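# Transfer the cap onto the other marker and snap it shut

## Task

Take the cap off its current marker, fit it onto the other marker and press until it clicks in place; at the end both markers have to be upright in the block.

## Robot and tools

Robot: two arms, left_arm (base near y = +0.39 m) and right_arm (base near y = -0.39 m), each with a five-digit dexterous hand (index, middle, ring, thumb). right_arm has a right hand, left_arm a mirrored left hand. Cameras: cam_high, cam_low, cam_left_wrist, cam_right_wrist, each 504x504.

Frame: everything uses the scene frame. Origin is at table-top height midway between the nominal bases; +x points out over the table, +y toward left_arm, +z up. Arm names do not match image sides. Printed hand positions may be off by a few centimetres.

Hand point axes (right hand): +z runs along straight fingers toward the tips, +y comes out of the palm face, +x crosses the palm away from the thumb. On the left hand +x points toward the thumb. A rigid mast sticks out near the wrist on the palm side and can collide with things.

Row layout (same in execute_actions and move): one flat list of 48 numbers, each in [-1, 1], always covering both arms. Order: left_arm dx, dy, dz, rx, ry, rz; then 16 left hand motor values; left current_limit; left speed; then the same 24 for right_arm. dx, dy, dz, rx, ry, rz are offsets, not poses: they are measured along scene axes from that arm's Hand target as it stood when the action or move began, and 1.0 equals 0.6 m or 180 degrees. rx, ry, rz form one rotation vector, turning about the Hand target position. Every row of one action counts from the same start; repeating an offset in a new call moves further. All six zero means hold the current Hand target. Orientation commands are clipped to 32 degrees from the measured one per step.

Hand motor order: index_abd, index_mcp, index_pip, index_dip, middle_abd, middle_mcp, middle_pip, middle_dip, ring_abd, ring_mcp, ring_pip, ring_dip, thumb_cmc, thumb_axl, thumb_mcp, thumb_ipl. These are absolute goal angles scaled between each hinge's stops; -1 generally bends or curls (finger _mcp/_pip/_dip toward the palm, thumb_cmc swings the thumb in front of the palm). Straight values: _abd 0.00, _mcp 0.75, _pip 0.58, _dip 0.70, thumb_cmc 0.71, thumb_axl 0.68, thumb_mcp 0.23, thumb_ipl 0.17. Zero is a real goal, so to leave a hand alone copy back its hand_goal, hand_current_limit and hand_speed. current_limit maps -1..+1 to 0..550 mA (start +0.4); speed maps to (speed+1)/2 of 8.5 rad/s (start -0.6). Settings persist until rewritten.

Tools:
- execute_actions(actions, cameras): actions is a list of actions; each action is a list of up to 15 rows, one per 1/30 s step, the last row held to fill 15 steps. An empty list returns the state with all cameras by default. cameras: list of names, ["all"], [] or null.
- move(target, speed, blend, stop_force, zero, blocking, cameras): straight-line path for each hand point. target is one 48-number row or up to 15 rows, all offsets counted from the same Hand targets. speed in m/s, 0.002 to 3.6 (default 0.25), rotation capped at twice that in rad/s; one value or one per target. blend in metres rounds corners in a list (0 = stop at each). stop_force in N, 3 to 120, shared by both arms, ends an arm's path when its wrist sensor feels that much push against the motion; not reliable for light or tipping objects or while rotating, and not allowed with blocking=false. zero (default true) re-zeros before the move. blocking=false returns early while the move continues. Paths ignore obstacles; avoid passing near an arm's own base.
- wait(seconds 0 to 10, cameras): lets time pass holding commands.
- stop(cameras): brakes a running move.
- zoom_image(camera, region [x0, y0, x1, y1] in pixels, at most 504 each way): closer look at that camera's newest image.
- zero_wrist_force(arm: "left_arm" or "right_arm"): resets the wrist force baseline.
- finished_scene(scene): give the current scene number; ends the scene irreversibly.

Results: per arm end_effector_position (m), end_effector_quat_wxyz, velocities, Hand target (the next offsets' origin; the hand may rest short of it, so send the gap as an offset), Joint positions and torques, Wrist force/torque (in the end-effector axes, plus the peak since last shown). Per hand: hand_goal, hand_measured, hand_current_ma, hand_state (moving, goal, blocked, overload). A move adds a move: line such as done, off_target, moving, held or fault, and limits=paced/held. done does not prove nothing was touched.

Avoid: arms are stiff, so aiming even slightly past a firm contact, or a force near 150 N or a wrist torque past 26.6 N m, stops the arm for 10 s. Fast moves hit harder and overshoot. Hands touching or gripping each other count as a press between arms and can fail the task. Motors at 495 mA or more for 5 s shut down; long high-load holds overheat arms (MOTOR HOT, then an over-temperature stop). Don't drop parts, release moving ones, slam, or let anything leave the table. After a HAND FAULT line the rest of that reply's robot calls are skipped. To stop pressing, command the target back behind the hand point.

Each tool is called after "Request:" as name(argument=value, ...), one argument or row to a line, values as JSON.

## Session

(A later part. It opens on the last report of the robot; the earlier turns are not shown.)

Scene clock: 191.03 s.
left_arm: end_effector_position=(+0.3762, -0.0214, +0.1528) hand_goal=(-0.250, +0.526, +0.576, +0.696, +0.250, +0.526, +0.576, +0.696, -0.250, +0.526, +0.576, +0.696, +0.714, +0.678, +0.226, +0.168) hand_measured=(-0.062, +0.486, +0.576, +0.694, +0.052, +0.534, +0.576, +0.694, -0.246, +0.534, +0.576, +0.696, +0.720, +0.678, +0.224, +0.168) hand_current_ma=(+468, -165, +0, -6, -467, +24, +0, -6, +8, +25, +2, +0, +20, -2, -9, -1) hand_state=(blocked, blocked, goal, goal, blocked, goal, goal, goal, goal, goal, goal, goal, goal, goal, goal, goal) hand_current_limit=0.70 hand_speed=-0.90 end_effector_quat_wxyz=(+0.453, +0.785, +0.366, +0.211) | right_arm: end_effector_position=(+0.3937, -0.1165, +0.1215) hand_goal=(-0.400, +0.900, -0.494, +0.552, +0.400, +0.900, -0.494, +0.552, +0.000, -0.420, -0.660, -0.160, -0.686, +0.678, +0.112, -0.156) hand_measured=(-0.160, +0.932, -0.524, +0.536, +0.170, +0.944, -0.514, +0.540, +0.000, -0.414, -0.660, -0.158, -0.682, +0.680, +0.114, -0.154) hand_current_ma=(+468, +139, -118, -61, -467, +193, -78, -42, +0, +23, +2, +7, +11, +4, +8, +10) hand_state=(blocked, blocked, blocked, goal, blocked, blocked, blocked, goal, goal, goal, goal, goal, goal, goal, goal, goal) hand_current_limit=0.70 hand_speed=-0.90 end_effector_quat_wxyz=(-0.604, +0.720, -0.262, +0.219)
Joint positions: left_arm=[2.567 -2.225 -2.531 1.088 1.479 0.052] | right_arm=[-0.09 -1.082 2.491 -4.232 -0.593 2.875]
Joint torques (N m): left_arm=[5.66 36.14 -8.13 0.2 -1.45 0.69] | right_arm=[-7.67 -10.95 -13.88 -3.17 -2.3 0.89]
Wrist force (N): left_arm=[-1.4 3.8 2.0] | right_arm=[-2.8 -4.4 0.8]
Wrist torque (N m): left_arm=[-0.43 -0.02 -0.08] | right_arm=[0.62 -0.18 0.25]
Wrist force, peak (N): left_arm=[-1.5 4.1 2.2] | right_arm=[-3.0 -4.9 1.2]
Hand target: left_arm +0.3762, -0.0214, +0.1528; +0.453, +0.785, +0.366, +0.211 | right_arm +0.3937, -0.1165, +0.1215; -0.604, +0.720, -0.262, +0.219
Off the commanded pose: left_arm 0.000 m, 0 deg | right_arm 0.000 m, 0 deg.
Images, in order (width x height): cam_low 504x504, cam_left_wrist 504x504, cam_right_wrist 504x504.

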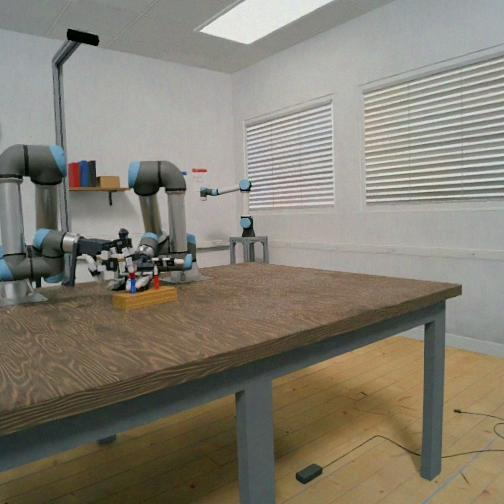

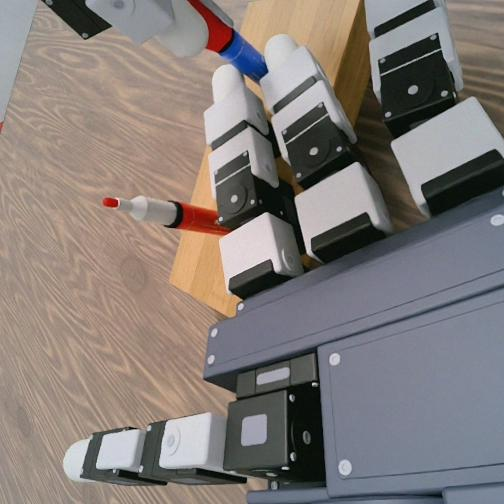

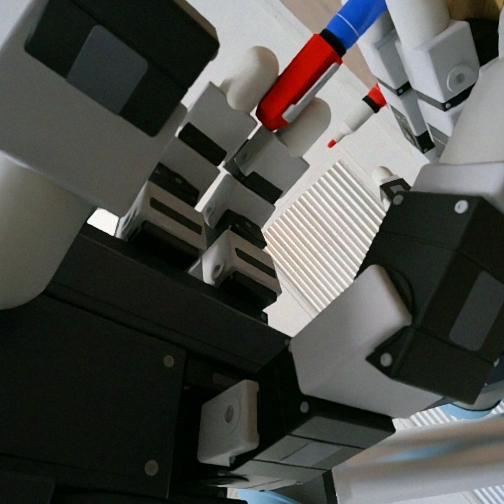

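Request:
move(
  target=[0,0,0,0,0,0,-0.25,0.525,0.576,0.696,0.25,0.525,0.576,0.696,-0.25,0.525,0.576,0.696,0.714,0.678,0.226,0.168,0.7,-0.9,0,0,0.015,0,0,0,-0.4,0.9,-0.495,0.551,0.4,0.9,-0.495,0.551,0,-0.42,-0.66,-0.16,-0.686,0.677,0.112,-0.157,0.7,-0.9],
  speed=0.01,
  stop_force=25,
  cameras=["cam_right_wrist","cam_left_wrist","cam_low"],
)

Request:
zoom_image(
  camera="cam_right_wrist",
  region=[220, 0, 420, 200],
)

Request:
zoom_image(
  camera="cam_left_wrist",
  region=[150, 0, 350, 200],
)

Request:
zoom_image(
  camera="cam_low",
  region=[80, 220, 200, 320],
)

Scene clock: 193.50 s.
left_arm: end_effector_position=(+0.3762, -0.0214, +0.1528) hand_goal=(-0.250, +0.526, +0.576, +0.696, +0.250, +0.526, +0.576, +0.696, -0.250, +0.526, +0.576, +0.696, +0.714, +0.678, +0.226, +0.168) hand_measured=(-0.086, +0.486, +0.548, +0.684, +0.040, +0.518, +0.568, +0.692, -0.246, +0.534, +0.576, +0.696, +0.720, +0.678, +0.224, +0.168) hand_current_ma=(+468, -165, -104, -40, -467, -27, -24, -12, +8, +25, +2, +0, +20, -2, -9, -1) hand_state=(blocked, blocked, blocked, goal, blocked, goal, goal, goal, goal, goal, goal, goal, goal, goal, goal, goal) hand_current_limit=0.70 hand_speed=-0.90 end_effector_quat_wxyz=(+0.453, +0.785, +0.366, +0.211) | right_arm: end_effector_position=(+0.3937, -0.1165, +0.1305) hand_goal=(-0.400, +0.900, -0.494, +0.552, +0.400, +0.900, -0.494, +0.552, +0.000, -0.420, -0.660, -0.160, -0.686, +0.678, +0.112, -0.156) hand_measured=(-0.160, +0.880, -0.524, +0.540, +0.170, +0.894, -0.514, +0.550, +0.000, -0.414, -0.660, -0.158, -0.682, +0.680, +0.114, -0.154) hand_current_ma=(+468, -82, -122, -45, -467, -23, -79, -7, +0, +23, +2, +7, +11, +4, +8, +10) hand_state=(blocked, goal, blocked, goal, blocked, goal, blocked, goal, goal, goal, goal, goal, goal, goal, goal, goal) hand_current_limit=0.70 hand_speed=-0.90 end_effector_quat_wxyz=(-0.604, +0.720, -0.262, +0.219)
Joint positions: left_arm=[2.567 -2.225 -2.531 1.088 1.479 0.052] | right_arm=[-0.09 -1.117 2.492 -4.198 -0.593 2.875]
Joint torques (N m): left_arm=[5.78 35.5 -5.49 0.46 1.92 0.83] | right_arm=[-6.37 -34.63 5.21 -0.1 -1.46 -0.93]
Wrist force (N): left_arm=[-3.9 3.0 -2.2] | right_arm=[-1.3 9.4 5.5]
Wrist torque (N m): left_arm=[-0.34 -0.33 -0.18] | right_arm=[-0.04 -0.05 0.24]
Wrist force, peak (N): left_arm=[-4.1 3.3 -2.4] | right_arm=[-1.5 9.4 5.8]
Hand target: left_arm +0.3762, -0.0214, +0.1528; +0.453, +0.785, +0.366, +0.211 | right_arm +0.3937, -0.1165, +0.1305; -0.604, +0.720, -0.262, +0.219
Off the commanded pose: left_arm 0.000 m, 0 deg | right_arm 0.000 m, 0 deg.
move: done
Images, in order (width x height): cam_low 504x504, cam_left_wrist 504x504, cam_right_wrist 504x504.

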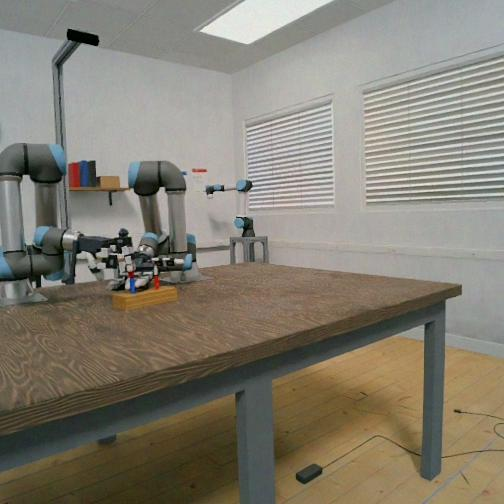

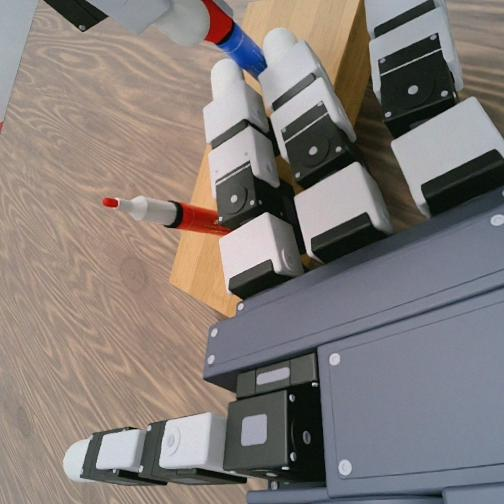

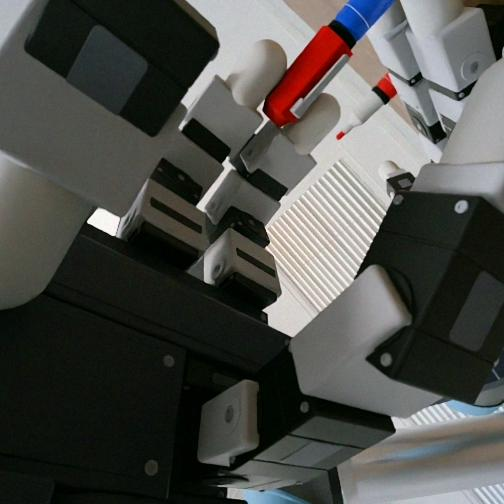

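Scaled by 2.520.

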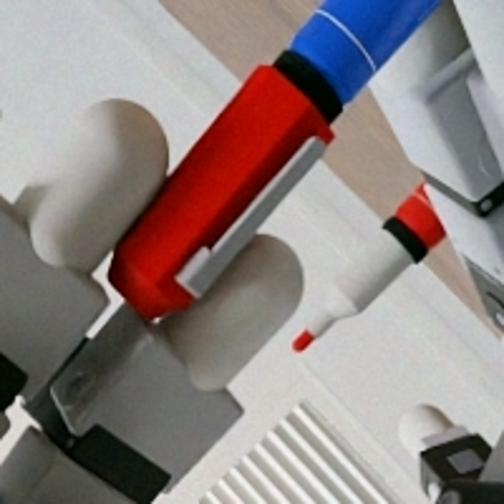

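Scaled by 2.520.

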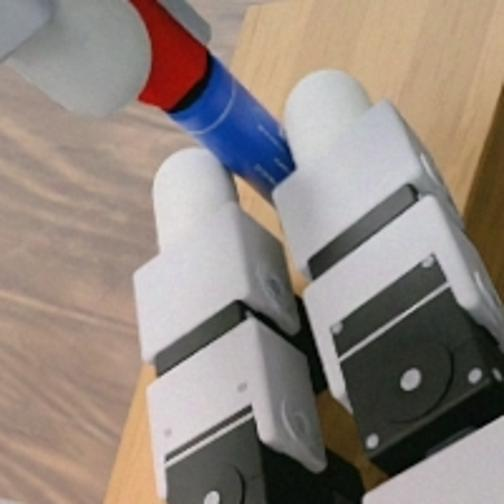

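Scaled by 4.200.

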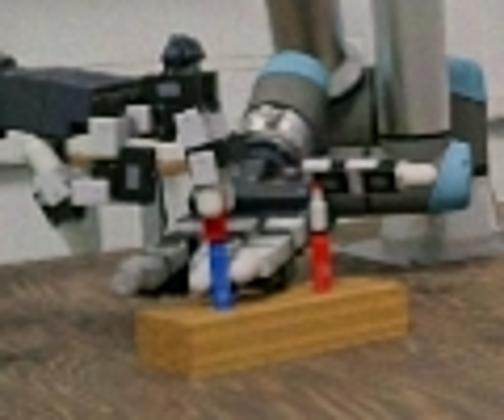

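Request:
move(
  target=[0,0,0,0,0,0,-0.25,0.525,0.576,0.696,0.25,0.525,0.576,0.696,-0.25,0.525,0.576,0.696,0.714,0.678,0.226,0.168,0.7,-0.9,0,0,0.0133,0,0,0,-0.4,0.9,-0.495,0.551,0.4,0.9,-0.495,0.551,0,-0.42,-0.66,-0.16,-0.686,0.677,0.112,-0.157,0.7,-0.9],
  speed=0.01,
  stop_force=20,
  cameras=["cam_right_wrist","cam_left_wrist","cam_low"],
)

Request:
zoom_image(
  camera="cam_right_wrist",
  region=[220, 0, 420, 200],
)

Request:
zoom_image(
  camera="cam_left_wrist",
  region=[150, 0, 350, 200],
)

Request:
zoom_image(
  camera="cam_low",
  region=[80, 220, 200, 320],
)

Scene clock: 196.03 s.
left_arm: end_effector_position=(+0.3762, -0.0214, +0.1528) hand_goal=(-0.250, +0.526, +0.576, +0.696, +0.250, +0.526, +0.576, +0.696, -0.250, +0.526, +0.576, +0.696, +0.714, +0.678, +0.226, +0.168) hand_measured=(-0.088, +0.480, +0.540, +0.680, +0.036, +0.492, +0.552, +0.682, -0.246, +0.534, +0.576, +0.696, +0.720, +0.678, +0.224, +0.168) hand_current_ma=(+467, -187, -130, -51, -467, -134, -88, -46, +8, +25, +2, +0, +20, -2, -9, -1) hand_state=(blocked, blocked, blocked, goal, blocked, blocked, blocked, goal, goal, goal, goal, goal, goal, goal, goal, goal) hand_current_limit=0.70 hand_speed=-0.90 end_effector_quat_wxyz=(+0.453, +0.785, +0.366, +0.211) | right_arm: end_effector_position=(+0.3937, -0.1165, +0.1385) hand_goal=(-0.400, +0.900, -0.494, +0.552, +0.400, +0.900, -0.494, +0.552, +0.000, -0.420, -0.660, -0.160, -0.686, +0.678, +0.112, -0.156) hand_measured=(-0.160, +0.870, -0.524, +0.540, +0.170, +0.884, -0.510, +0.552, +0.000, -0.414, -0.660, -0.158, -0.682, +0.680, +0.114, -0.154) hand_current_ma=(+467, -134, -122, -45, -467, -67, -61, +1, +0, +23, +2, +7, +11, +4, +8, +10) hand_state=(blocked, blocked, blocked, goal, blocked, goal, goal, goal, goal, goal, goal, goal, goal, goal, goal, goal) hand_current_limit=0.70 hand_speed=-0.90 end_effector_quat_wxyz=(-0.604, +0.720, -0.262, +0.219)
Joint positions: left_arm=[2.567 -2.225 -2.531 1.088 1.479 0.052] | right_arm=[-0.09 -1.147 2.492 -4.168 -0.593 2.875]
Joint torques (N m): left_arm=[6.15 34.41 -1.18 0.74 1.76 0.77] | right_arm=[-1.83 -34.1 -18.02 -0.18 -0.48 -1.09]
Wrist force (N): left_arm=[-3.6 4.0 -3.9] | right_arm=[-0.8 11.4 5.6]
Wrist torque (N m): left_arm=[-0.39 -0.30 -0.14] | right_arm=[-0.09 -0.06 0.23]
Wrist force, peak (N): left_arm=[-3.7 4.2 -4.0] | right_arm=[-0.8 12.0 6.0]
Hand target: left_arm +0.3762, -0.0214, +0.1528; +0.453, +0.785, +0.366, +0.211 | right_arm +0.3937, -0.1165, +0.1385; -0.604, +0.720, -0.262, +0.219
Off the commanded pose: left_arm 0.000 m, 0 deg | right_arm 0.000 m, 0 deg.
move: done
Images, in order (width x height): cam_low 504x504, cam_left_wrist 504x504, cam_right_wrist 504x504.

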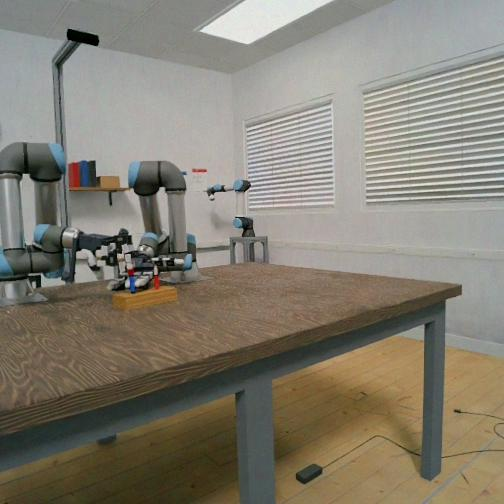

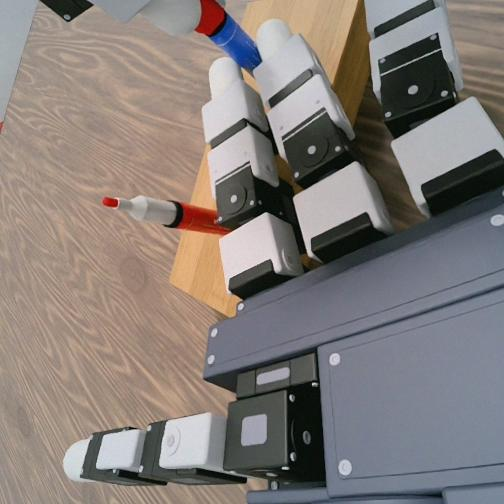

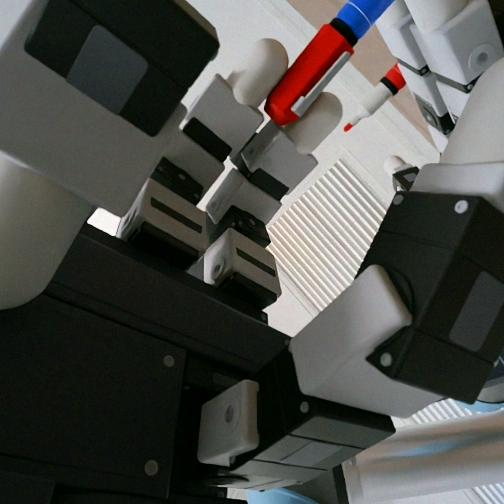

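Scaled by 2.520.

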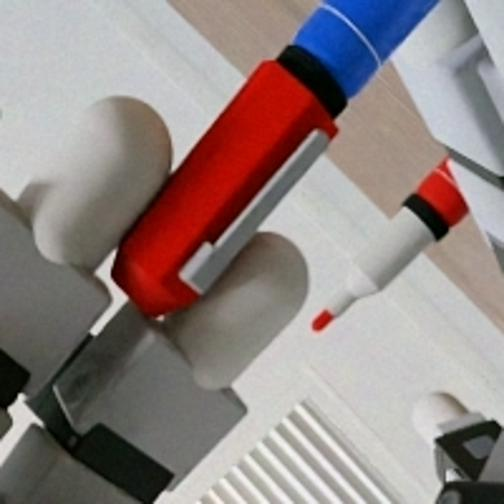

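Scaled by 2.520.

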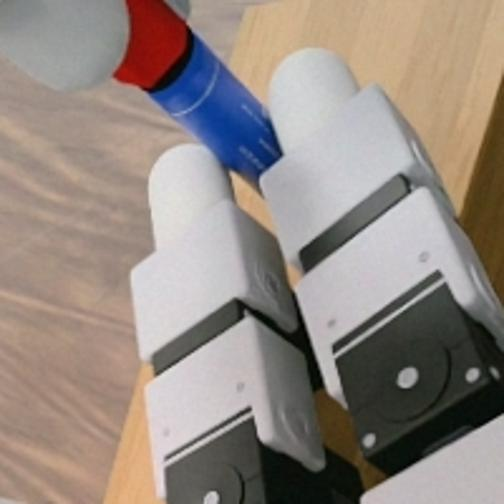

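Scaled by 4.200.

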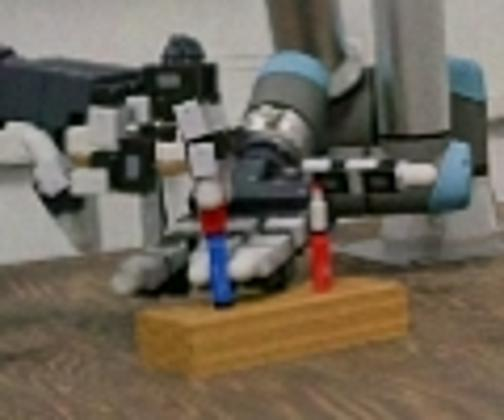

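Request:
execute_actions(
  actions=[
    [[0,0,0,0,0,0,0.1,0.525,0.576,0.696,-0.1,0.525,0.576,0.696,-0.25,0.525,0.576,0.696,0.714,0.678,0.226,0.168,0.3,-0.9,0,0,0,0,0,0,-0.4,0.9,-0.495,0.551,0.4,0.9,-0.495,0.551,0,-0.42,-0.66,-0.16,-0.686,0.677,0.112,-0.157,0.7,-0.9]],
    [[0,0,0,0,0,0,0.1,0.525,0.576,0.696,-0.1,0.525,0.576,0.696,-0.25,0.525,0.576,0.696,0.714,0.678,0.226,0.168,0.3,-0.9,0,0,0,0,0,0,-0.4,0.9,-0.495,0.551,0.4,0.9,-0.495,0.551,0,-0.42,-0.66,-0.16,-0.686,0.677,0.112,-0.157,0.7,-0.9]],
  ],
)

Request:
move(
  target=[0,0,0.012,0,0,0,0.1,0.525,0.576,0.696,-0.1,0.525,0.576,0.696,-0.25,0.525,0.576,0.696,0.714,0.678,0.226,0.168,0.3,-0.9,0,0,-0.029,0,0,0,-0.4,0.9,-0.495,0.551,0.4,0.9,-0.495,0.551,0,-0.42,-0.66,-0.16,-0.686,0.677,0.112,-0.157,0.7,-0.9],
  speed=0.02,
  stop_force=12,
  cameras=["cam_left_wrist","cam_low"],
)

Request:
zoom_image(
  camera="cam_low",
  region=[80, 220, 200, 320],
)

Request:
zoom_image(
  camera="cam_left_wrist",
  region=[150, 0, 350, 200],
)

Scene clock: 205.50 s.
left_arm: end_effector_position=(+0.3762, -0.0214, +0.1528) hand_goal=(+0.100, +0.526, +0.576, +0.696, -0.100, +0.526, +0.576, +0.696, -0.250, +0.526, +0.576, +0.696, +0.714, +0.678, +0.226, +0.168) hand_measured=(+0.096, +0.486, +0.576, +0.694, -0.096, +0.532, +0.576, +0.694, -0.246, +0.534, +0.576, +0.696, +0.720, +0.678, +0.224, +0.168) hand_current_ma=(-8, -164, -1, -6, +9, +22, -1, -7, +8, +25, +2, +0, +20, -2, -9, -1) hand_state=(goal, blocked, goal, goal, goal, goal, goal, goal, goal, goal, goal, goal, goal, goal, goal, goal) hand_current_limit=0.30 hand_speed=-0.90 end_effector_quat_wxyz=(+0.453, +0.785, +0.366, +0.211) | right_arm: end_effector_position=(+0.3937, -0.1165, +0.1385) hand_goal=(-0.400, +0.900, -0.494, +0.552, +0.400, +0.900, -0.494, +0.552, +0.000, -0.420, -0.660, -0.160, -0.686, +0.678, +0.112, -0.156) hand_measured=(-0.160, +0.880, -0.524, +0.540, +0.170, +0.892, -0.512, +0.548, +0.000, -0.414, -0.660, -0.158, -0.682, +0.680, +0.114, -0.154) hand_current_ma=(+467, -88, -124, -45, -467, -32, -68, -13, +0, +23, +2, +7, +11, +4, +8, +10) hand_state=(blocked, blocked, blocked, goal, blocked, goal, goal, goal, goal, goal, goal, goal, goal, goal, goal, goal) hand_current_limit=0.70 hand_speed=-0.90 end_effector_quat_wxyz=(-0.604, +0.720, -0.262, +0.219)
Joint positions: left_arm=[2.567 -2.225 -2.531 1.088 1.479 0.052] | right_arm=[-0.09 -1.147 2.492 -4.168 -0.593 2.875]
Joint torques (N m): left_arm=[6.44 32.84 3.29 1.16 0.12 0.86] | right_arm=[10.65 -26.51 -15.07 -0.28 -0.48 -1.09]
Wrist force (N): left_arm=[-0.4 3.6 1.6] | right_arm=[-2.6 5.4 3.4]
Wrist torque (N m): left_arm=[-0.40 0.05 0.03] | right_arm=[0.14 -0.10 0.19]
Wrist force, peak (N): left_arm=[-3.7 4.2 -3.9] | right_arm=[-0.7 11.7 6.4]
Hand target: left_arm +0.3762, -0.0214, +0.1528; +0.453, +0.785, +0.366, +0.211 | right_arm +0.3937, -0.1165, +0.1385; -0.604, +0.720, -0.262, +0.219
Off the commanded pose: left_arm 0.000 m, 0 deg | right_arm 0.000 m, 0 deg.

Scene clock: 207.30 s.
left_arm: end_effector_position=(+0.3762, -0.0214, +0.1600) hand_goal=(+0.100, +0.526, +0.576, +0.696, -0.100, +0.526, +0.576, +0.696, -0.250, +0.526, +0.576, +0.696, +0.714, +0.678, +0.226, +0.168) hand_measured=(+0.096, +0.534, +0.576, +0.694, -0.096, +0.532, +0.576, +0.694, -0.246, +0.534, +0.576, +0.696, +0.720, +0.678, +0.224, +0.168) hand_current_ma=(-8, +23, -1, -6, +9, +22, -1, -7, +8, +25, +2, +0, +20, -2, -9, -1) hand_state=(goal, goal, goal, goal, goal, goal, goal, goal, goal, goal, goal, goal, goal, goal, goal, goal) hand_current_limit=0.30 hand_speed=-0.90 end_effector_quat_wxyz=(+0.453, +0.785, +0.366, +0.211) | right_arm: end_effector_position=(+0.3937, -0.1165, +0.1211) hand_goal=(-0.400, +0.900, -0.494, +0.552, +0.400, +0.900, -0.494, +0.552, +0.000, -0.420, -0.660, -0.160, -0.686, +0.678, +0.112, -0.156) hand_measured=(-0.160, +0.936, -0.524, +0.536, +0.170, +0.946, -0.512, +0.542, +0.000, -0.414, -0.660, -0.158, -0.682, +0.680, +0.114, -0.154) hand_current_ma=(+468, +155, -124, -65, -467, +212, -69, -37, +0, +23, +2, +7, +11, +4, +8, +10) hand_state=(blocked, blocked, blocked, goal, blocked, blocked, goal, goal, goal, goal, goal, goal, goal, goal, goal, goal) hand_current_limit=0.70 hand_speed=-0.90 end_effector_quat_wxyz=(-0.604, +0.720, -0.262, +0.219)
Joint positions: left_arm=[2.567 -2.196 -2.534 1.062 1.479 0.052] | right_arm=[-0.09 -1.081 2.491 -4.234 -0.593 2.875]
Joint torques (N m): left_arm=[5.42 37.63 -6.7 0.71 -1.06 0.89] | right_arm=[6.99 -9.81 -13.12 -2.99 -1.58 0.86]
Wrist force (N): left_arm=[-0.6 0.9 1.4] | right_arm=[-2.6 -5.4 0.8]
Wrist torque (N m): left_arm=[-0.33 0.06 -0.03] | right_arm=[0.63 -0.11 0.23]
Wrist force, peak (N): left_arm=[-0.4 3.4 1.6] | right_arm=[-2.3 5.4 3.4]
Hand target: left_arm +0.3762, -0.0214, +0.1600; +0.453, +0.785, +0.366, +0.211 | right_arm +0.3937, -0.1165, +0.1211; -0.604, +0.720, -0.262, +0.219
Off the commanded pose: left_arm 0.000 m, 0 deg | right_arm 0.000 m, 0 deg.
move: done
Images, in order (width x height): cam_low 504x504, cam_left_wrist 504x504.

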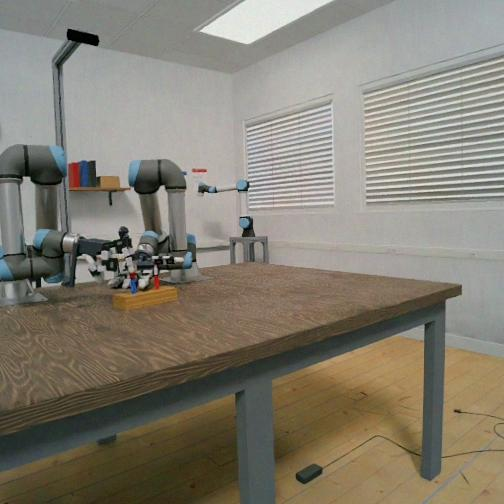

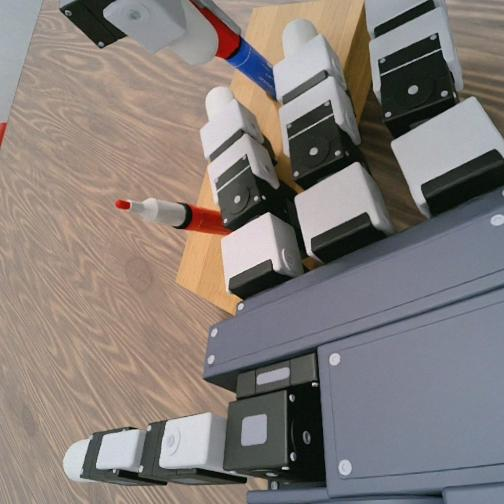

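Scaled by 4.200.

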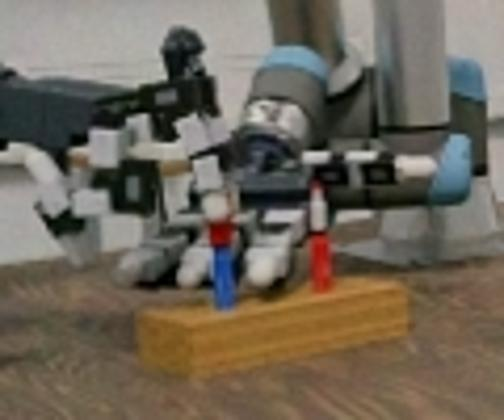

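Scaled by 2.520.

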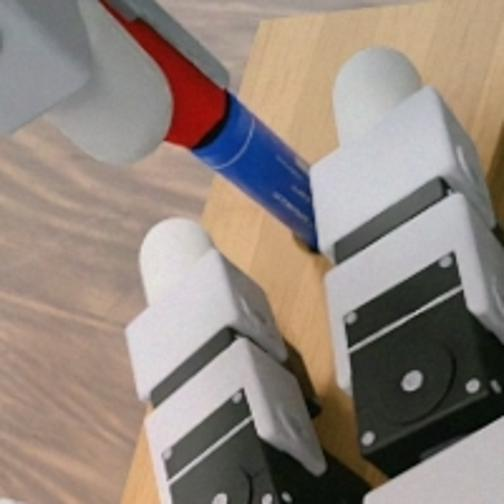

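Request:
move(
  target=[0.0703,-0.059,0,0,0,0,0.1,0.525,0.576,0.696,-0.1,0.525,0.576,0.696,-0.25,0.525,0.576,0.696,0.714,0.678,0.226,0.168,0.7,-0.9,0,0,0,0,0,0,-0.4,0.9,-0.495,0.551,0.4,0.9,-0.495,0.551,0,-0.42,-0.66,-0.16,-0.686,0.677,0.112,-0.157,0.7,-0.9],
  speed=0.05,
  cameras=["cam_left_wrist","cam_right_wrist"],
)

Request:
zoom_image(
  camera="cam_left_wrist",
  region=[150, 0, 350, 200],
)

Scene clock: 209.70 s.
left_arm: end_effector_position=(+0.4184, -0.0568, +0.1600) hand_goal=(+0.100, +0.526, +0.576, +0.696, -0.100, +0.526, +0.576, +0.696, -0.250, +0.526, +0.576, +0.696, +0.714, +0.678, +0.226, +0.168) hand_measured=(+0.096, +0.534, +0.576, +0.694, -0.096, +0.532, +0.576, +0.694, -0.246, +0.534, +0.576, +0.696, +0.720, +0.678, +0.224, +0.168) hand_current_ma=(-8, +24, -1, -6, +9, +22, -1, -7, +8, +25, +2, +0, +20, -2, -9, -1) hand_state=(goal, goal, goal, goal, goal, goal, goal, goal, goal, goal, goal, goal, goal, goal, goal, goal) hand_current_limit=0.70 hand_speed=-0.90 end_effector_quat_wxyz=(+0.453, +0.785, +0.366, +0.211) | right_arm: end_effector_position=(+0.3937, -0.1165, +0.1211) hand_goal=(-0.400, +0.900, -0.494, +0.552, +0.400, +0.900, -0.494, +0.552, +0.000, -0.420, -0.660, -0.160, -0.686, +0.678, +0.112, -0.156) hand_measured=(-0.160, +0.936, -0.524, +0.536, +0.170, +0.946, -0.512, +0.542, +0.000, -0.414, -0.660, -0.158, -0.682, +0.680, +0.114, -0.154) hand_current_ma=(+468, +155, -124, -65, -467, +212, -69, -37, +0, +23, +2, +7, +11, +4, +8, +10) hand_state=(blocked, blocked, blocked, goal, blocked, blocked, goal, goal, goal, goal, goal, goal, goal, goal, goal, goal) hand_current_limit=0.70 hand_speed=-0.90 end_effector_quat_wxyz=(-0.604, +0.720, -0.262, +0.219)
Joint positions: left_arm=[2.551 -2.206 -2.387 0.927 1.493 0.044] | right_arm=[-0.09 -1.081 2.491 -4.234 -0.593 2.875]
Joint torques (N m): left_arm=[-7.3 19.21 16.13 0.54 1.3 -1.25] | right_arm=[-6.26 -9.49 -12.41 -3.06 0.01 1]
Wrist force (N): left_arm=[-0.4 1.1 1.8] | right_arm=[-2.3 -5.5 0.9]
Wrist torque (N m): left_arm=[-0.34 0.03 0.05] | right_arm=[0.61 -0.16 0.24]
Wrist force, peak (N): left_arm=[-0.5 1.1 2.1] | right_arm=[-2.5 -5.8 0.7]
Hand target: left_arm +0.4184, -0.0568, +0.1600; +0.453, +0.785, +0.366, +0.211 | right_arm +0.3937, -0.1165, +0.1211; -0.604, +0.720, -0.262, +0.219
Off the commanded pose: left_arm 0.000 m, 0 deg | right_arm 0.000 m, 0 deg.
move: done
Images, in order (width x height): cam_left_wrist 504x504, cam_right_wrist 504x504.

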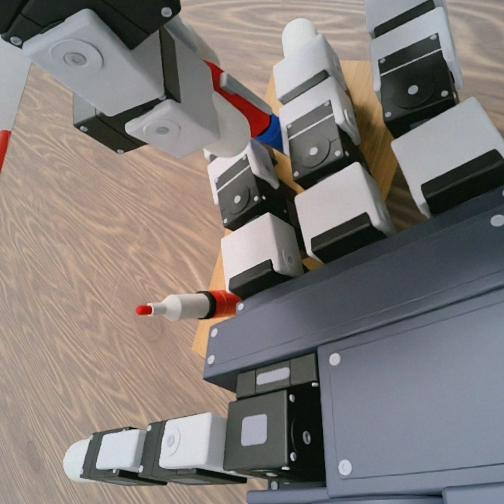

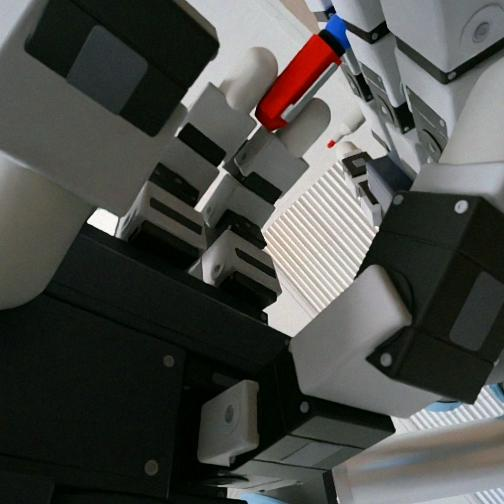

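Scaled by 2.520.

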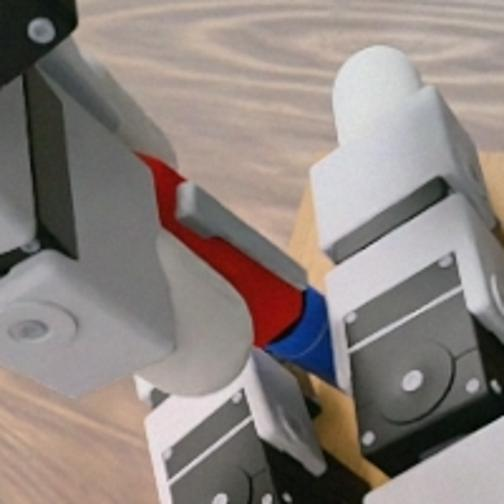

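Request:
move(
  target=[0,0,-0.03,0,0,0,0.1,0.525,0.576,0.696,-0.1,0.525,0.576,0.696,-0.25,0.525,0.576,0.696,0.714,0.678,0.226,0.168,0.7,-0.9,0,0,0,0,0,0,-0.4,0.9,-0.495,0.551,0.4,0.9,-0.495,0.551,0,-0.42,-0.66,-0.16,-0.686,0.677,0.112,-0.157,0.7,-0.9],
  speed=0.015,
  stop_force=26,
  cameras=["cam_left_wrist","cam_low"],
)

Request:
zoom_image(
  camera="cam_left_wrist",
  region=[150, 0, 350, 200],
)

Scene clock: 212.27 s.
left_arm: end_effector_position=(+0.4184, -0.0568, +0.1521) hand_goal=(+0.100, +0.526, +0.576, +0.696, -0.100, +0.526, +0.576, +0.696, -0.250, +0.526, +0.576, +0.696, +0.714, +0.678, +0.226, +0.168) hand_measured=(+0.096, +0.474, +0.576, +0.694, -0.096, +0.476, +0.576, +0.694, -0.246, +0.534, +0.576, +0.696, +0.720, +0.678, +0.224, +0.168) hand_current_ma=(-8, -219, -1, -6, +9, -213, +0, -7, +8, +25, +2, +0, +20, -2, -9, -1) hand_state=(goal, blocked, goal, goal, goal, blocked, goal, goal, goal, goal, goal, goal, goal, goal, goal, goal) hand_current_limit=0.70 hand_speed=-0.90 end_effector_quat_wxyz=(+0.453, +0.785, +0.366, +0.211) | right_arm: end_effector_position=(+0.3937, -0.1165, +0.1211) hand_goal=(-0.400, +0.900, -0.494, +0.552, +0.400, +0.900, -0.494, +0.552, +0.000, -0.420, -0.660, -0.160, -0.686, +0.678, +0.112, -0.156) hand_measured=(-0.160, +0.936, -0.524, +0.536, +0.170, +0.946, -0.512, +0.542, +0.000, -0.414, -0.660, -0.158, -0.682, +0.680, +0.114, -0.154) hand_current_ma=(+468, +155, -124, -65, -467, +212, -69, -37, +0, +23, +2, +7, +11, +4, +8, +10) hand_state=(blocked, blocked, blocked, goal, blocked, blocked, goal, goal, goal, goal, goal, goal, goal, goal, goal, goal) hand_current_limit=0.70 hand_speed=-0.90 end_effector_quat_wxyz=(-0.604, +0.720, -0.262, +0.219)
Joint positions: left_arm=[2.551 -2.234 -2.384 0.95 1.494 0.044] | right_arm=[-0.09 -1.081 2.491 -4.234 -0.593 2.875]
Joint torques (N m): left_arm=[-6.07 37.4 -7.37 0.02 1.06 -1.24] | right_arm=[-7.67 -9.56 -14.12 -3.01 1.55 0.84]
Wrist force (N): left_arm=[-0.6 7.4 1.1] | right_arm=[-2.3 -5.4 0.9]
Wrist torque (N m): left_arm=[-0.48 0.03 0.02] | right_arm=[0.62 -0.15 0.24]
Wrist force, peak (N): left_arm=[-0.5 18.5 -20.7] | right_arm=[-2.5 -5.8 1.1]
Hand target: left_arm +0.4184, -0.0568, +0.1521; +0.453, +0.785, +0.366, +0.211 (not the last commanded pose) | right_arm +0.3937, -0.1165, +0.1211; -0.604, +0.720, -0.262, +0.219
Off the commanded pose: left_arm 0.010 m, 0 deg | right_arm 0.000 m, 0 deg.
move: contact (left_arm)
Images, in order (width x height): cam_low 504x504, cam_left_wrist 504x504.

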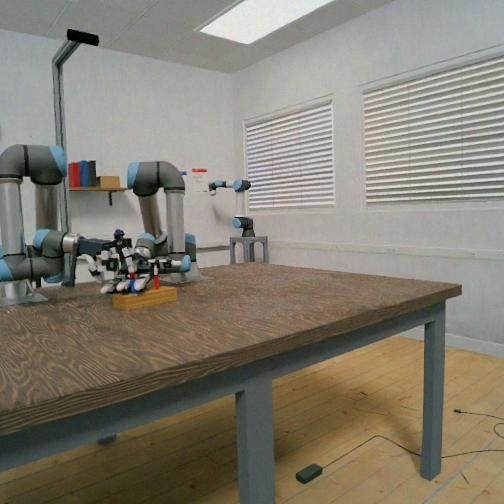

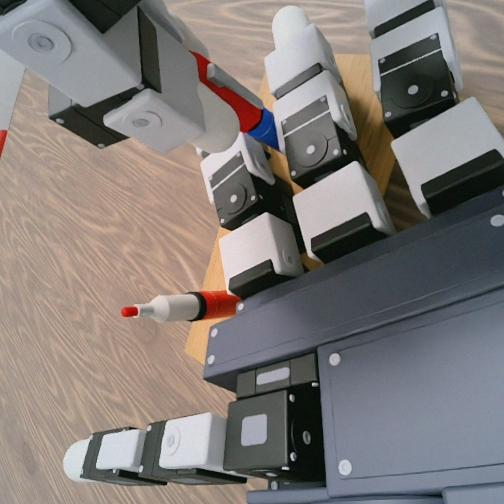

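Scaled by 2.520.

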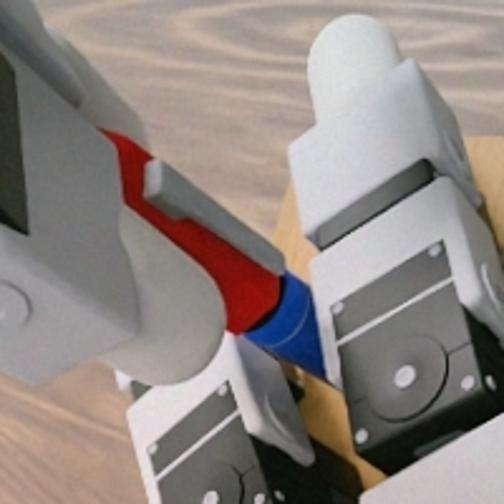

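Request:
move(
  target=[0,0,-0.01,0,0,0,0.1,0.525,0.576,0.696,-0.1,0.525,0.576,0.696,-0.25,0.525,0.576,0.696,0.714,0.678,0.226,0.168,0.7,-0.9,0,0,0,0,0,0,-0.4,0.9,-0.495,0.551,0.4,0.9,-0.495,0.551,0,-0.42,-0.66,-0.16,-0.686,0.677,0.112,-0.157,0.7,-0.9],
  speed=0.015,
)

Request:
execute_actions(
  actions=[
    [[0,0,0,0,0,0,-0.3,0.525,0.576,0.696,0.3,0.525,0.576,0.696,-0.25,0.525,0.576,0.696,0.714,0.678,0.226,0.168,0.78,-0.9,0,0,0,0,0,0,-0.5,0.9,-0.495,0.551,0.5,0.9,-0.495,0.551,0,-0.42,-0.66,-0.16,-0.686,0.677,0.112,-0.157,0.78,-0.9]],
    [[0,0,0,0,0,0,-0.3,0.525,0.576,0.696,0.3,0.525,0.576,0.696,-0.25,0.525,0.576,0.696,0.714,0.678,0.226,0.168,0.78,-0.9,0,0,0,0,0,0,-0.5,0.9,-0.495,0.551,0.5,0.9,-0.495,0.551,0,-0.42,-0.66,-0.16,-0.686,0.677,0.112,-0.157,0.78,-0.9]],
    [[0,0,0,0,0,0,-0.3,0.525,0.576,0.696,0.3,0.525,0.576,0.696,-0.25,0.525,0.576,0.696,0.714,0.678,0.226,0.168,0.78,-0.9,0,0,0,0,0,0,-0.5,0.9,-0.495,0.551,0.5,0.9,-0.495,0.551,0,-0.42,-0.66,-0.16,-0.686,0.677,0.112,-0.157,0.78,-0.9]],
  ],
)

Request:
move(
  target=[0,0,0,0,0,0,-0.3,0.525,0.576,0.696,0.3,0.525,0.576,0.696,-0.25,0.525,0.576,0.696,0.714,0.678,0.226,0.168,0.78,-0.9,0.0192,-0.0161,0,0,0,0,-0.5,0.9,-0.495,0.551,0.5,0.9,-0.495,0.551,0,-0.42,-0.66,-0.16,-0.686,0.677,0.112,-0.157,0.78,-0.9],
  speed=0.01,
  stop_force=20,
  cameras=["cam_right_wrist","cam_low"],
)

Request:
zoom_image(
  camera="cam_right_wrist",
  region=[220, 0, 420, 200],
)

Request:
zoom_image(
  camera="cam_low",
  region=[80, 220, 200, 320],
)

Scene clock: 215.53 s.
left_arm: end_effector_position=(+0.4184, -0.0568, +0.1461) hand_goal=(+0.100, +0.526, +0.576, +0.696, -0.100, +0.526, +0.576, +0.696, -0.250, +0.526, +0.576, +0.696, +0.714, +0.678, +0.226, +0.168) hand_measured=(+0.096, +0.408, +0.576, +0.694, -0.096, +0.410, +0.576, +0.694, -0.250, +0.508, +0.568, +0.696, +0.720, +0.678, +0.224, +0.168) hand_current_ma=(-8, -467, +0, -6, +9, -467, +0, -7, +1, -67, -24, +0, +20, -2, -9, -1) hand_state=(goal, blocked, goal, goal, goal, blocked, goal, goal, goal, goal, goal, goal, goal, goal, goal, goal) hand_current_limit=0.70 hand_speed=-0.90 end_effector_quat_wxyz=(+0.453, +0.785, +0.366, +0.211) | right_arm: end_effector_position=(+0.3937, -0.1165, +0.1211) hand_goal=(-0.400, +0.900, -0.494, +0.552, +0.400, +0.900, -0.494, +0.552, +0.000, -0.420, -0.660, -0.160, -0.686, +0.678, +0.112, -0.156) hand_measured=(-0.160, +0.936, -0.524, +0.536, +0.170, +0.946, -0.512, +0.542, +0.000, -0.414, -0.660, -0.158, -0.682, +0.680, +0.114, -0.154) hand_current_ma=(+468, +155, -124, -65, -467, +212, -69, -37, +0, +23, +2, +7, +11, +4, +8, +10) hand_state=(blocked, blocked, blocked, goal, blocked, blocked, goal, goal, goal, goal, goal, goal, goal, goal, goal, goal) hand_current_limit=0.70 hand_speed=-0.90 end_effector_quat_wxyz=(-0.604, +0.720, -0.262, +0.219)
Joint positions: left_arm=[2.551 -2.254 -2.381 0.968 1.494 0.044] | right_arm=[-0.09 -1.081 2.491 -4.234 -0.593 2.875]
Joint torques (N m): left_arm=[-3.77 1.5 11.1 -4.96 0.86 -1.22] | right_arm=[-7.69 -10.33 -14.25 -2.77 2.25 0.78]
Wrist force (N): left_arm=[-0.8 27.6 -31.4] | right_arm=[-2.2 -5.7 1.0]
Wrist torque (N m): left_arm=[1.69 -0.09 -0.19] | right_arm=[0.57 -0.15 0.24]
Wrist force, peak (N): left_arm=[-0.9 29.0 -32.9] | right_arm=[-2.6 -5.9 0.9]
Hand target: left_arm +0.4184, -0.0568, +0.1461; +0.453, +0.785, +0.366, +0.211 | right_arm +0.3937, -0.1165, +0.1211; -0.604, +0.720, -0.262, +0.219
Off the commanded pose: left_arm 0.000 m, 0 deg | right_arm 0.000 m, 0 deg.
move: done

Scene clock: 217.23 s.
left_arm: end_effector_position=(+0.4184, -0.0568, +0.1461) hand_goal=(-0.300, +0.526, +0.576, +0.696, +0.300, +0.526, +0.576, +0.696, -0.250, +0.526, +0.576, +0.696, +0.714, +0.678, +0.226, +0.168) hand_measured=(+0.018, +0.408, +0.576, +0.694, -0.032, +0.408, +0.576, +0.694, -0.250, +0.508, +0.568, +0.696, +0.720, +0.678, +0.224, +0.168) hand_current_ma=(+489, -489, +0, -6, -489, -489, +0, -7, +1, -66, -24, +0, +20, -2, -9, -1) hand_state=(blocked, blocked, goal, goal, blocked, blocked, goal, goal, goal, goal, goal, goal, goal, goal, goal, goal) hand_current_limit=0.78 hand_speed=-0.90 end_effector_quat_wxyz=(+0.453, +0.785, +0.366, +0.211) | right_arm: end_effector_position=(+0.3937, -0.1165, +0.1211) hand_goal=(-0.500, +0.900, -0.494, +0.552, +0.500, +0.900, -0.494, +0.552, +0.000, -0.420, -0.660, -0.160, -0.686, +0.678, +0.112, -0.156) hand_measured=(-0.160, +0.936, -0.524, +0.536, +0.170, +0.948, -0.512, +0.542, +0.000, -0.414, -0.660, -0.158, -0.682, +0.680, +0.114, -0.154) hand_current_ma=(+490, +156, -124, -65, -489, +212, -69, -37, +0, +23, +2, +7, +11, +4, +8, +10) hand_state=(blocked, blocked, blocked, goal, blocked, blocked, goal, goal, goal, goal, goal, goal, goal, goal, goal, goal) hand_current_limit=0.78 hand_speed=-0.90 end_effector_quat_wxyz=(-0.604, +0.720, -0.262, +0.219)
Joint positions: left_arm=[2.551 -2.254 -2.381 0.968 1.494 0.044] | right_arm=[-0.09 -1.081 2.491 -4.234 -0.593 2.875]
Joint torques (N m): left_arm=[-4.78 1.36 9.72 -4.98 0.72 -1.3] | right_arm=[-8.41 -12.49 -13.92 -2.93 1.53 0.88]
Wrist force (N): left_arm=[-1.2 27.4 -30.1] | right_arm=[-2.9 -4.8 1.5]
Wrist torque (N m): left_arm=[1.61 -0.08 -0.16] | right_arm=[0.56 -0.19 0.23]
Wrist force, peak (N): left_arm=[-0.5 27.5 -31.4] | right_arm=[-2.7 -5.1 1.9]
Hand target: left_arm +0.4184, -0.0568, +0.1461; +0.453, +0.785, +0.366, +0.211 | right_arm +0.3937, -0.1165, +0.1211; -0.604, +0.720, -0.262, +0.219
Off the commanded pose: left_arm 0.000 m, 0 deg | right_arm 0.000 m, 0 deg.

Scene clock: 219.83 s.
left_arm: end_effector_position=(+0.4184, -0.0568, +0.1461) hand_goal=(-0.300, +0.526, +0.576, +0.696, +0.300, +0.526, +0.576, +0.696, -0.250, +0.526, +0.576, +0.696, +0.714, +0.678, +0.226, +0.168) hand_measured=(-0.012, +0.404, +0.576, +0.694, -0.016, +0.406, +0.576, +0.694, -0.250, +0.508, +0.566, +0.696, +0.720, +0.678, +0.224, +0.168) hand_current_ma=(+489, -489, +2, -6, -489, -489, +1, -7, +1, -70, -33, +0, +20, -2, -9, -1) hand_state=(blocked, blocked, goal, goal, blocked, blocked, goal, goal, goal, goal, goal, goal, goal, goal, goal, goal) hand_current_limit=0.78 hand_speed=-0.90 end_effector_quat_wxyz=(+0.453, +0.785, +0.366, +0.211) | right_arm: end_effector_position=(+0.4045, -0.1256, +0.1211) hand_goal=(-0.500, +0.900, -0.494, +0.552, +0.500, +0.900, -0.494, +0.552, +0.000, -0.420, -0.660, -0.160, -0.686, +0.678, +0.112, -0.156) hand_measured=(-0.058, +0.948, -0.540, +0.528, +0.262, +0.934, -0.488, +0.554, +0.000, -0.414, -0.660, -0.158, -0.682, +0.680, +0.114, -0.154) hand_current_ma=(+490, +213, -198, -97, -489, +148, +24, +5, +0, +23, +2, +7, +10, +4, +8, +10) hand_state=(blocked, blocked, blocked, blocked, blocked, blocked, goal, goal, goal, goal, goal, goal, goal, goal, goal, goal) hand_current_limit=0.78 hand_speed=-0.90 end_effector_quat_wxyz=(-0.604, +0.720, -0.262, +0.219)
Joint positions: left_arm=[2.551 -2.254 -2.381 0.968 1.494 0.044] | right_arm=[-0.115 -1.077 2.472 -4.205 -0.569 2.86]
Joint torques (N m): left_arm=[-3.46 27.45 -5.97 -5.06 0.42 -1.23] | right_arm=[1.76 -30.3 1.53 -3.76 -8.04 -0.09]
Wrist force (N): left_arm=[-0.5 23.5 -9.8] | right_arm=[-19.7 -2.7 1.6]
Wrist torque (N m): left_arm=[-0.17 -0.03 -0.19] | right_arm=[0.50 -1.27 0.11]
Wrist force, peak (N): left_arm=[-0.5 26.4 -31.8] | right_arm=[-23.1 -2.3 2.0]
Hand target: left_arm +0.4184, -0.0568, +0.1461; +0.453, +0.785, +0.366, +0.211 | right_arm +0.4045, -0.1256, +0.1211; -0.604, +0.720, -0.262, +0.219 (not the last commanded pose)
Off the commanded pose: left_arm 0.000 m, 0 deg | right_arm 0.001 m, 0 deg.
move: contact (right_arm)
Images, in order (width x height): cam_low 504x504, cam_right_wrist 504x504.

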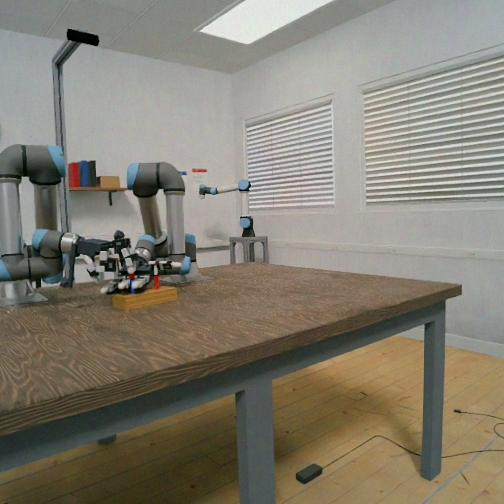

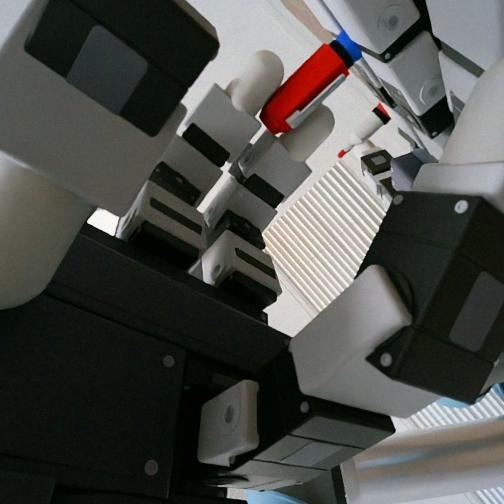

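Scaled by 2.520.

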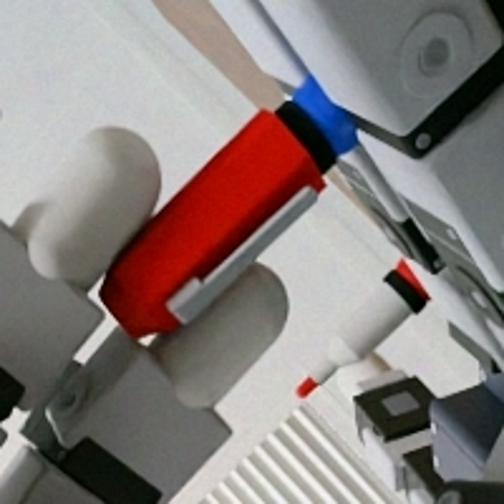

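Scaled by 4.200.

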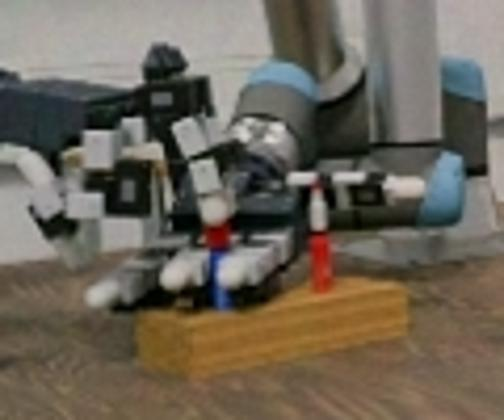

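Request:
move(
  target=[0,0,0,0,0,0,-0.3,0.525,0.576,0.696,0.3,0.525,0.576,0.696,-0.25,0.525,0.576,0.696,0.714,0.678,0.226,0.168,0.78,-0.9,0,0,0.02,0,0,0,-0.5,0.9,-0.495,0.551,0.5,0.9,-0.495,0.551,0,-0.42,-0.66,-0.16,-0.686,0.677,0.112,-0.157,0.78,-0.9],
  speed=0.01,
  stop_force=26,
  cameras=["cam_right_wrist","cam_low","cam_left_wrist"],
)

Request:
zoom_image(
  camera="cam_right_wrist",
  region=[220, 0, 420, 200],
)

Request:
zoom_image(
  camera="cam_low",
  region=[80, 220, 200, 320],
)

Scene clock: 222.50 s.
left_arm: end_effector_position=(+0.4184, -0.0568, +0.1461) hand_goal=(-0.300, +0.526, +0.576, +0.696, +0.300, +0.526, +0.576, +0.696, -0.250, +0.526, +0.576, +0.696, +0.714, +0.678, +0.226, +0.168) hand_measured=(-0.018, +0.404, +0.576, +0.694, -0.016, +0.406, +0.576, +0.694, -0.250, +0.506, +0.564, +0.696, +0.720, +0.678, +0.224, +0.168) hand_current_ma=(+489, -489, +2, -6, -489, -489, +2, -7, +1, -70, -38, +0, +20, -2, -9, -1) hand_state=(blocked, blocked, goal, goal, blocked, blocked, goal, goal, goal, goal, goal, goal, goal, goal, goal, goal) hand_current_limit=0.78 hand_speed=-0.90 end_effector_quat_wxyz=(+0.453, +0.785, +0.366, +0.211) | right_arm: end_effector_position=(+0.4045, -0.1256, +0.1331) hand_goal=(-0.500, +0.900, -0.494, +0.552, +0.500, +0.900, -0.494, +0.552, +0.000, -0.420, -0.660, -0.160, -0.686, +0.678, +0.112, -0.156) hand_measured=(-0.020, +0.836, -0.468, +0.568, +0.284, +0.876, -0.502, +0.552, +0.000, -0.414, -0.660, -0.158, -0.682, +0.680, +0.114, -0.154) hand_current_ma=(+489, -299, +104, +64, -489, -105, -29, +0, +0, +23, +2, +7, +10, +4, +8, +10) hand_state=(blocked, blocked, blocked, goal, blocked, blocked, goal, goal, goal, goal, goal, goal, goal, goal, goal, goal) hand_current_limit=0.78 hand_speed=-0.90 end_effector_quat_wxyz=(-0.604, +0.720, -0.262, +0.219)
Joint positions: left_arm=[2.551 -2.254 -2.381 0.968 1.494 0.044] | right_arm=[-0.115 -1.122 2.472 -4.161 -0.569 2.86]
Joint torques (N m): left_arm=[-2.68 28.97 -4.14 -5.28 0.01 -1.23] | right_arm=[-2.29 -38.13 0.15 -1.65 -0.98 -1.74]
Wrist force (N): left_arm=[-3.9 22.0 -3.1] | right_arm=[-11.2 17.8 11.5]
Wrist torque (N m): left_arm=[-0.76 -0.13 -0.16] | right_arm=[-0.57 -0.64 0.17]
Wrist force, peak (N): left_arm=[-0.8 23.8 -9.8] | right_arm=[-11.2 19.2 12.3]
Hand target: left_arm +0.4184, -0.0568, +0.1461; +0.453, +0.785, +0.366, +0.211 | right_arm +0.4045, -0.1256, +0.1331; -0.604, +0.720, -0.262, +0.219
Off the commanded pose: left_arm 0.000 m, 0 deg | right_arm 0.000 m, 0 deg.
move: done
Images, in order (width x height): cam_low 504x504, cam_left_wrist 504x504, cam_right_wrist 504x504.

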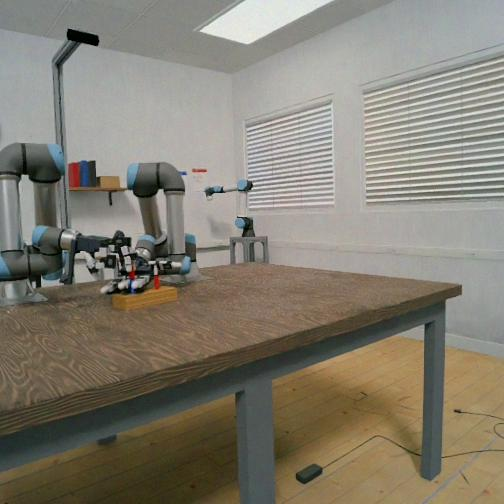

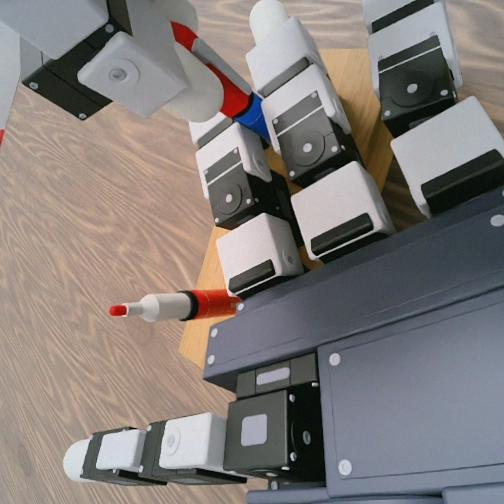

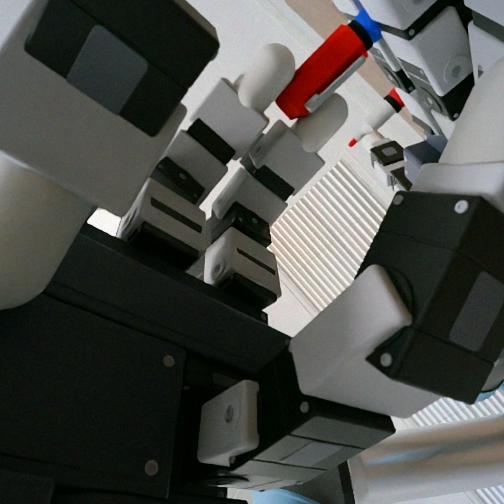

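Scaled by 2.520.

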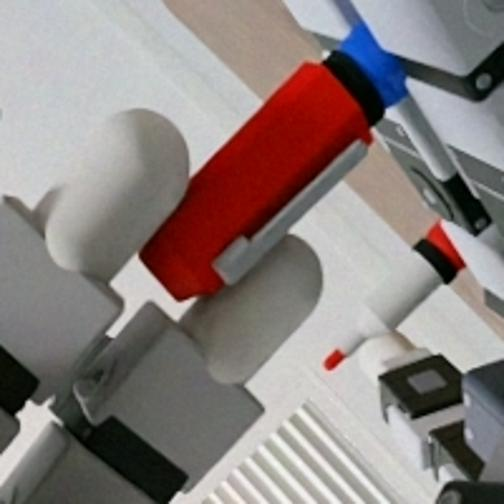

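Scaled by 4.200.

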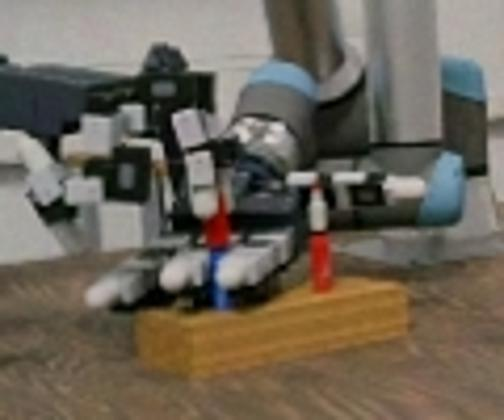

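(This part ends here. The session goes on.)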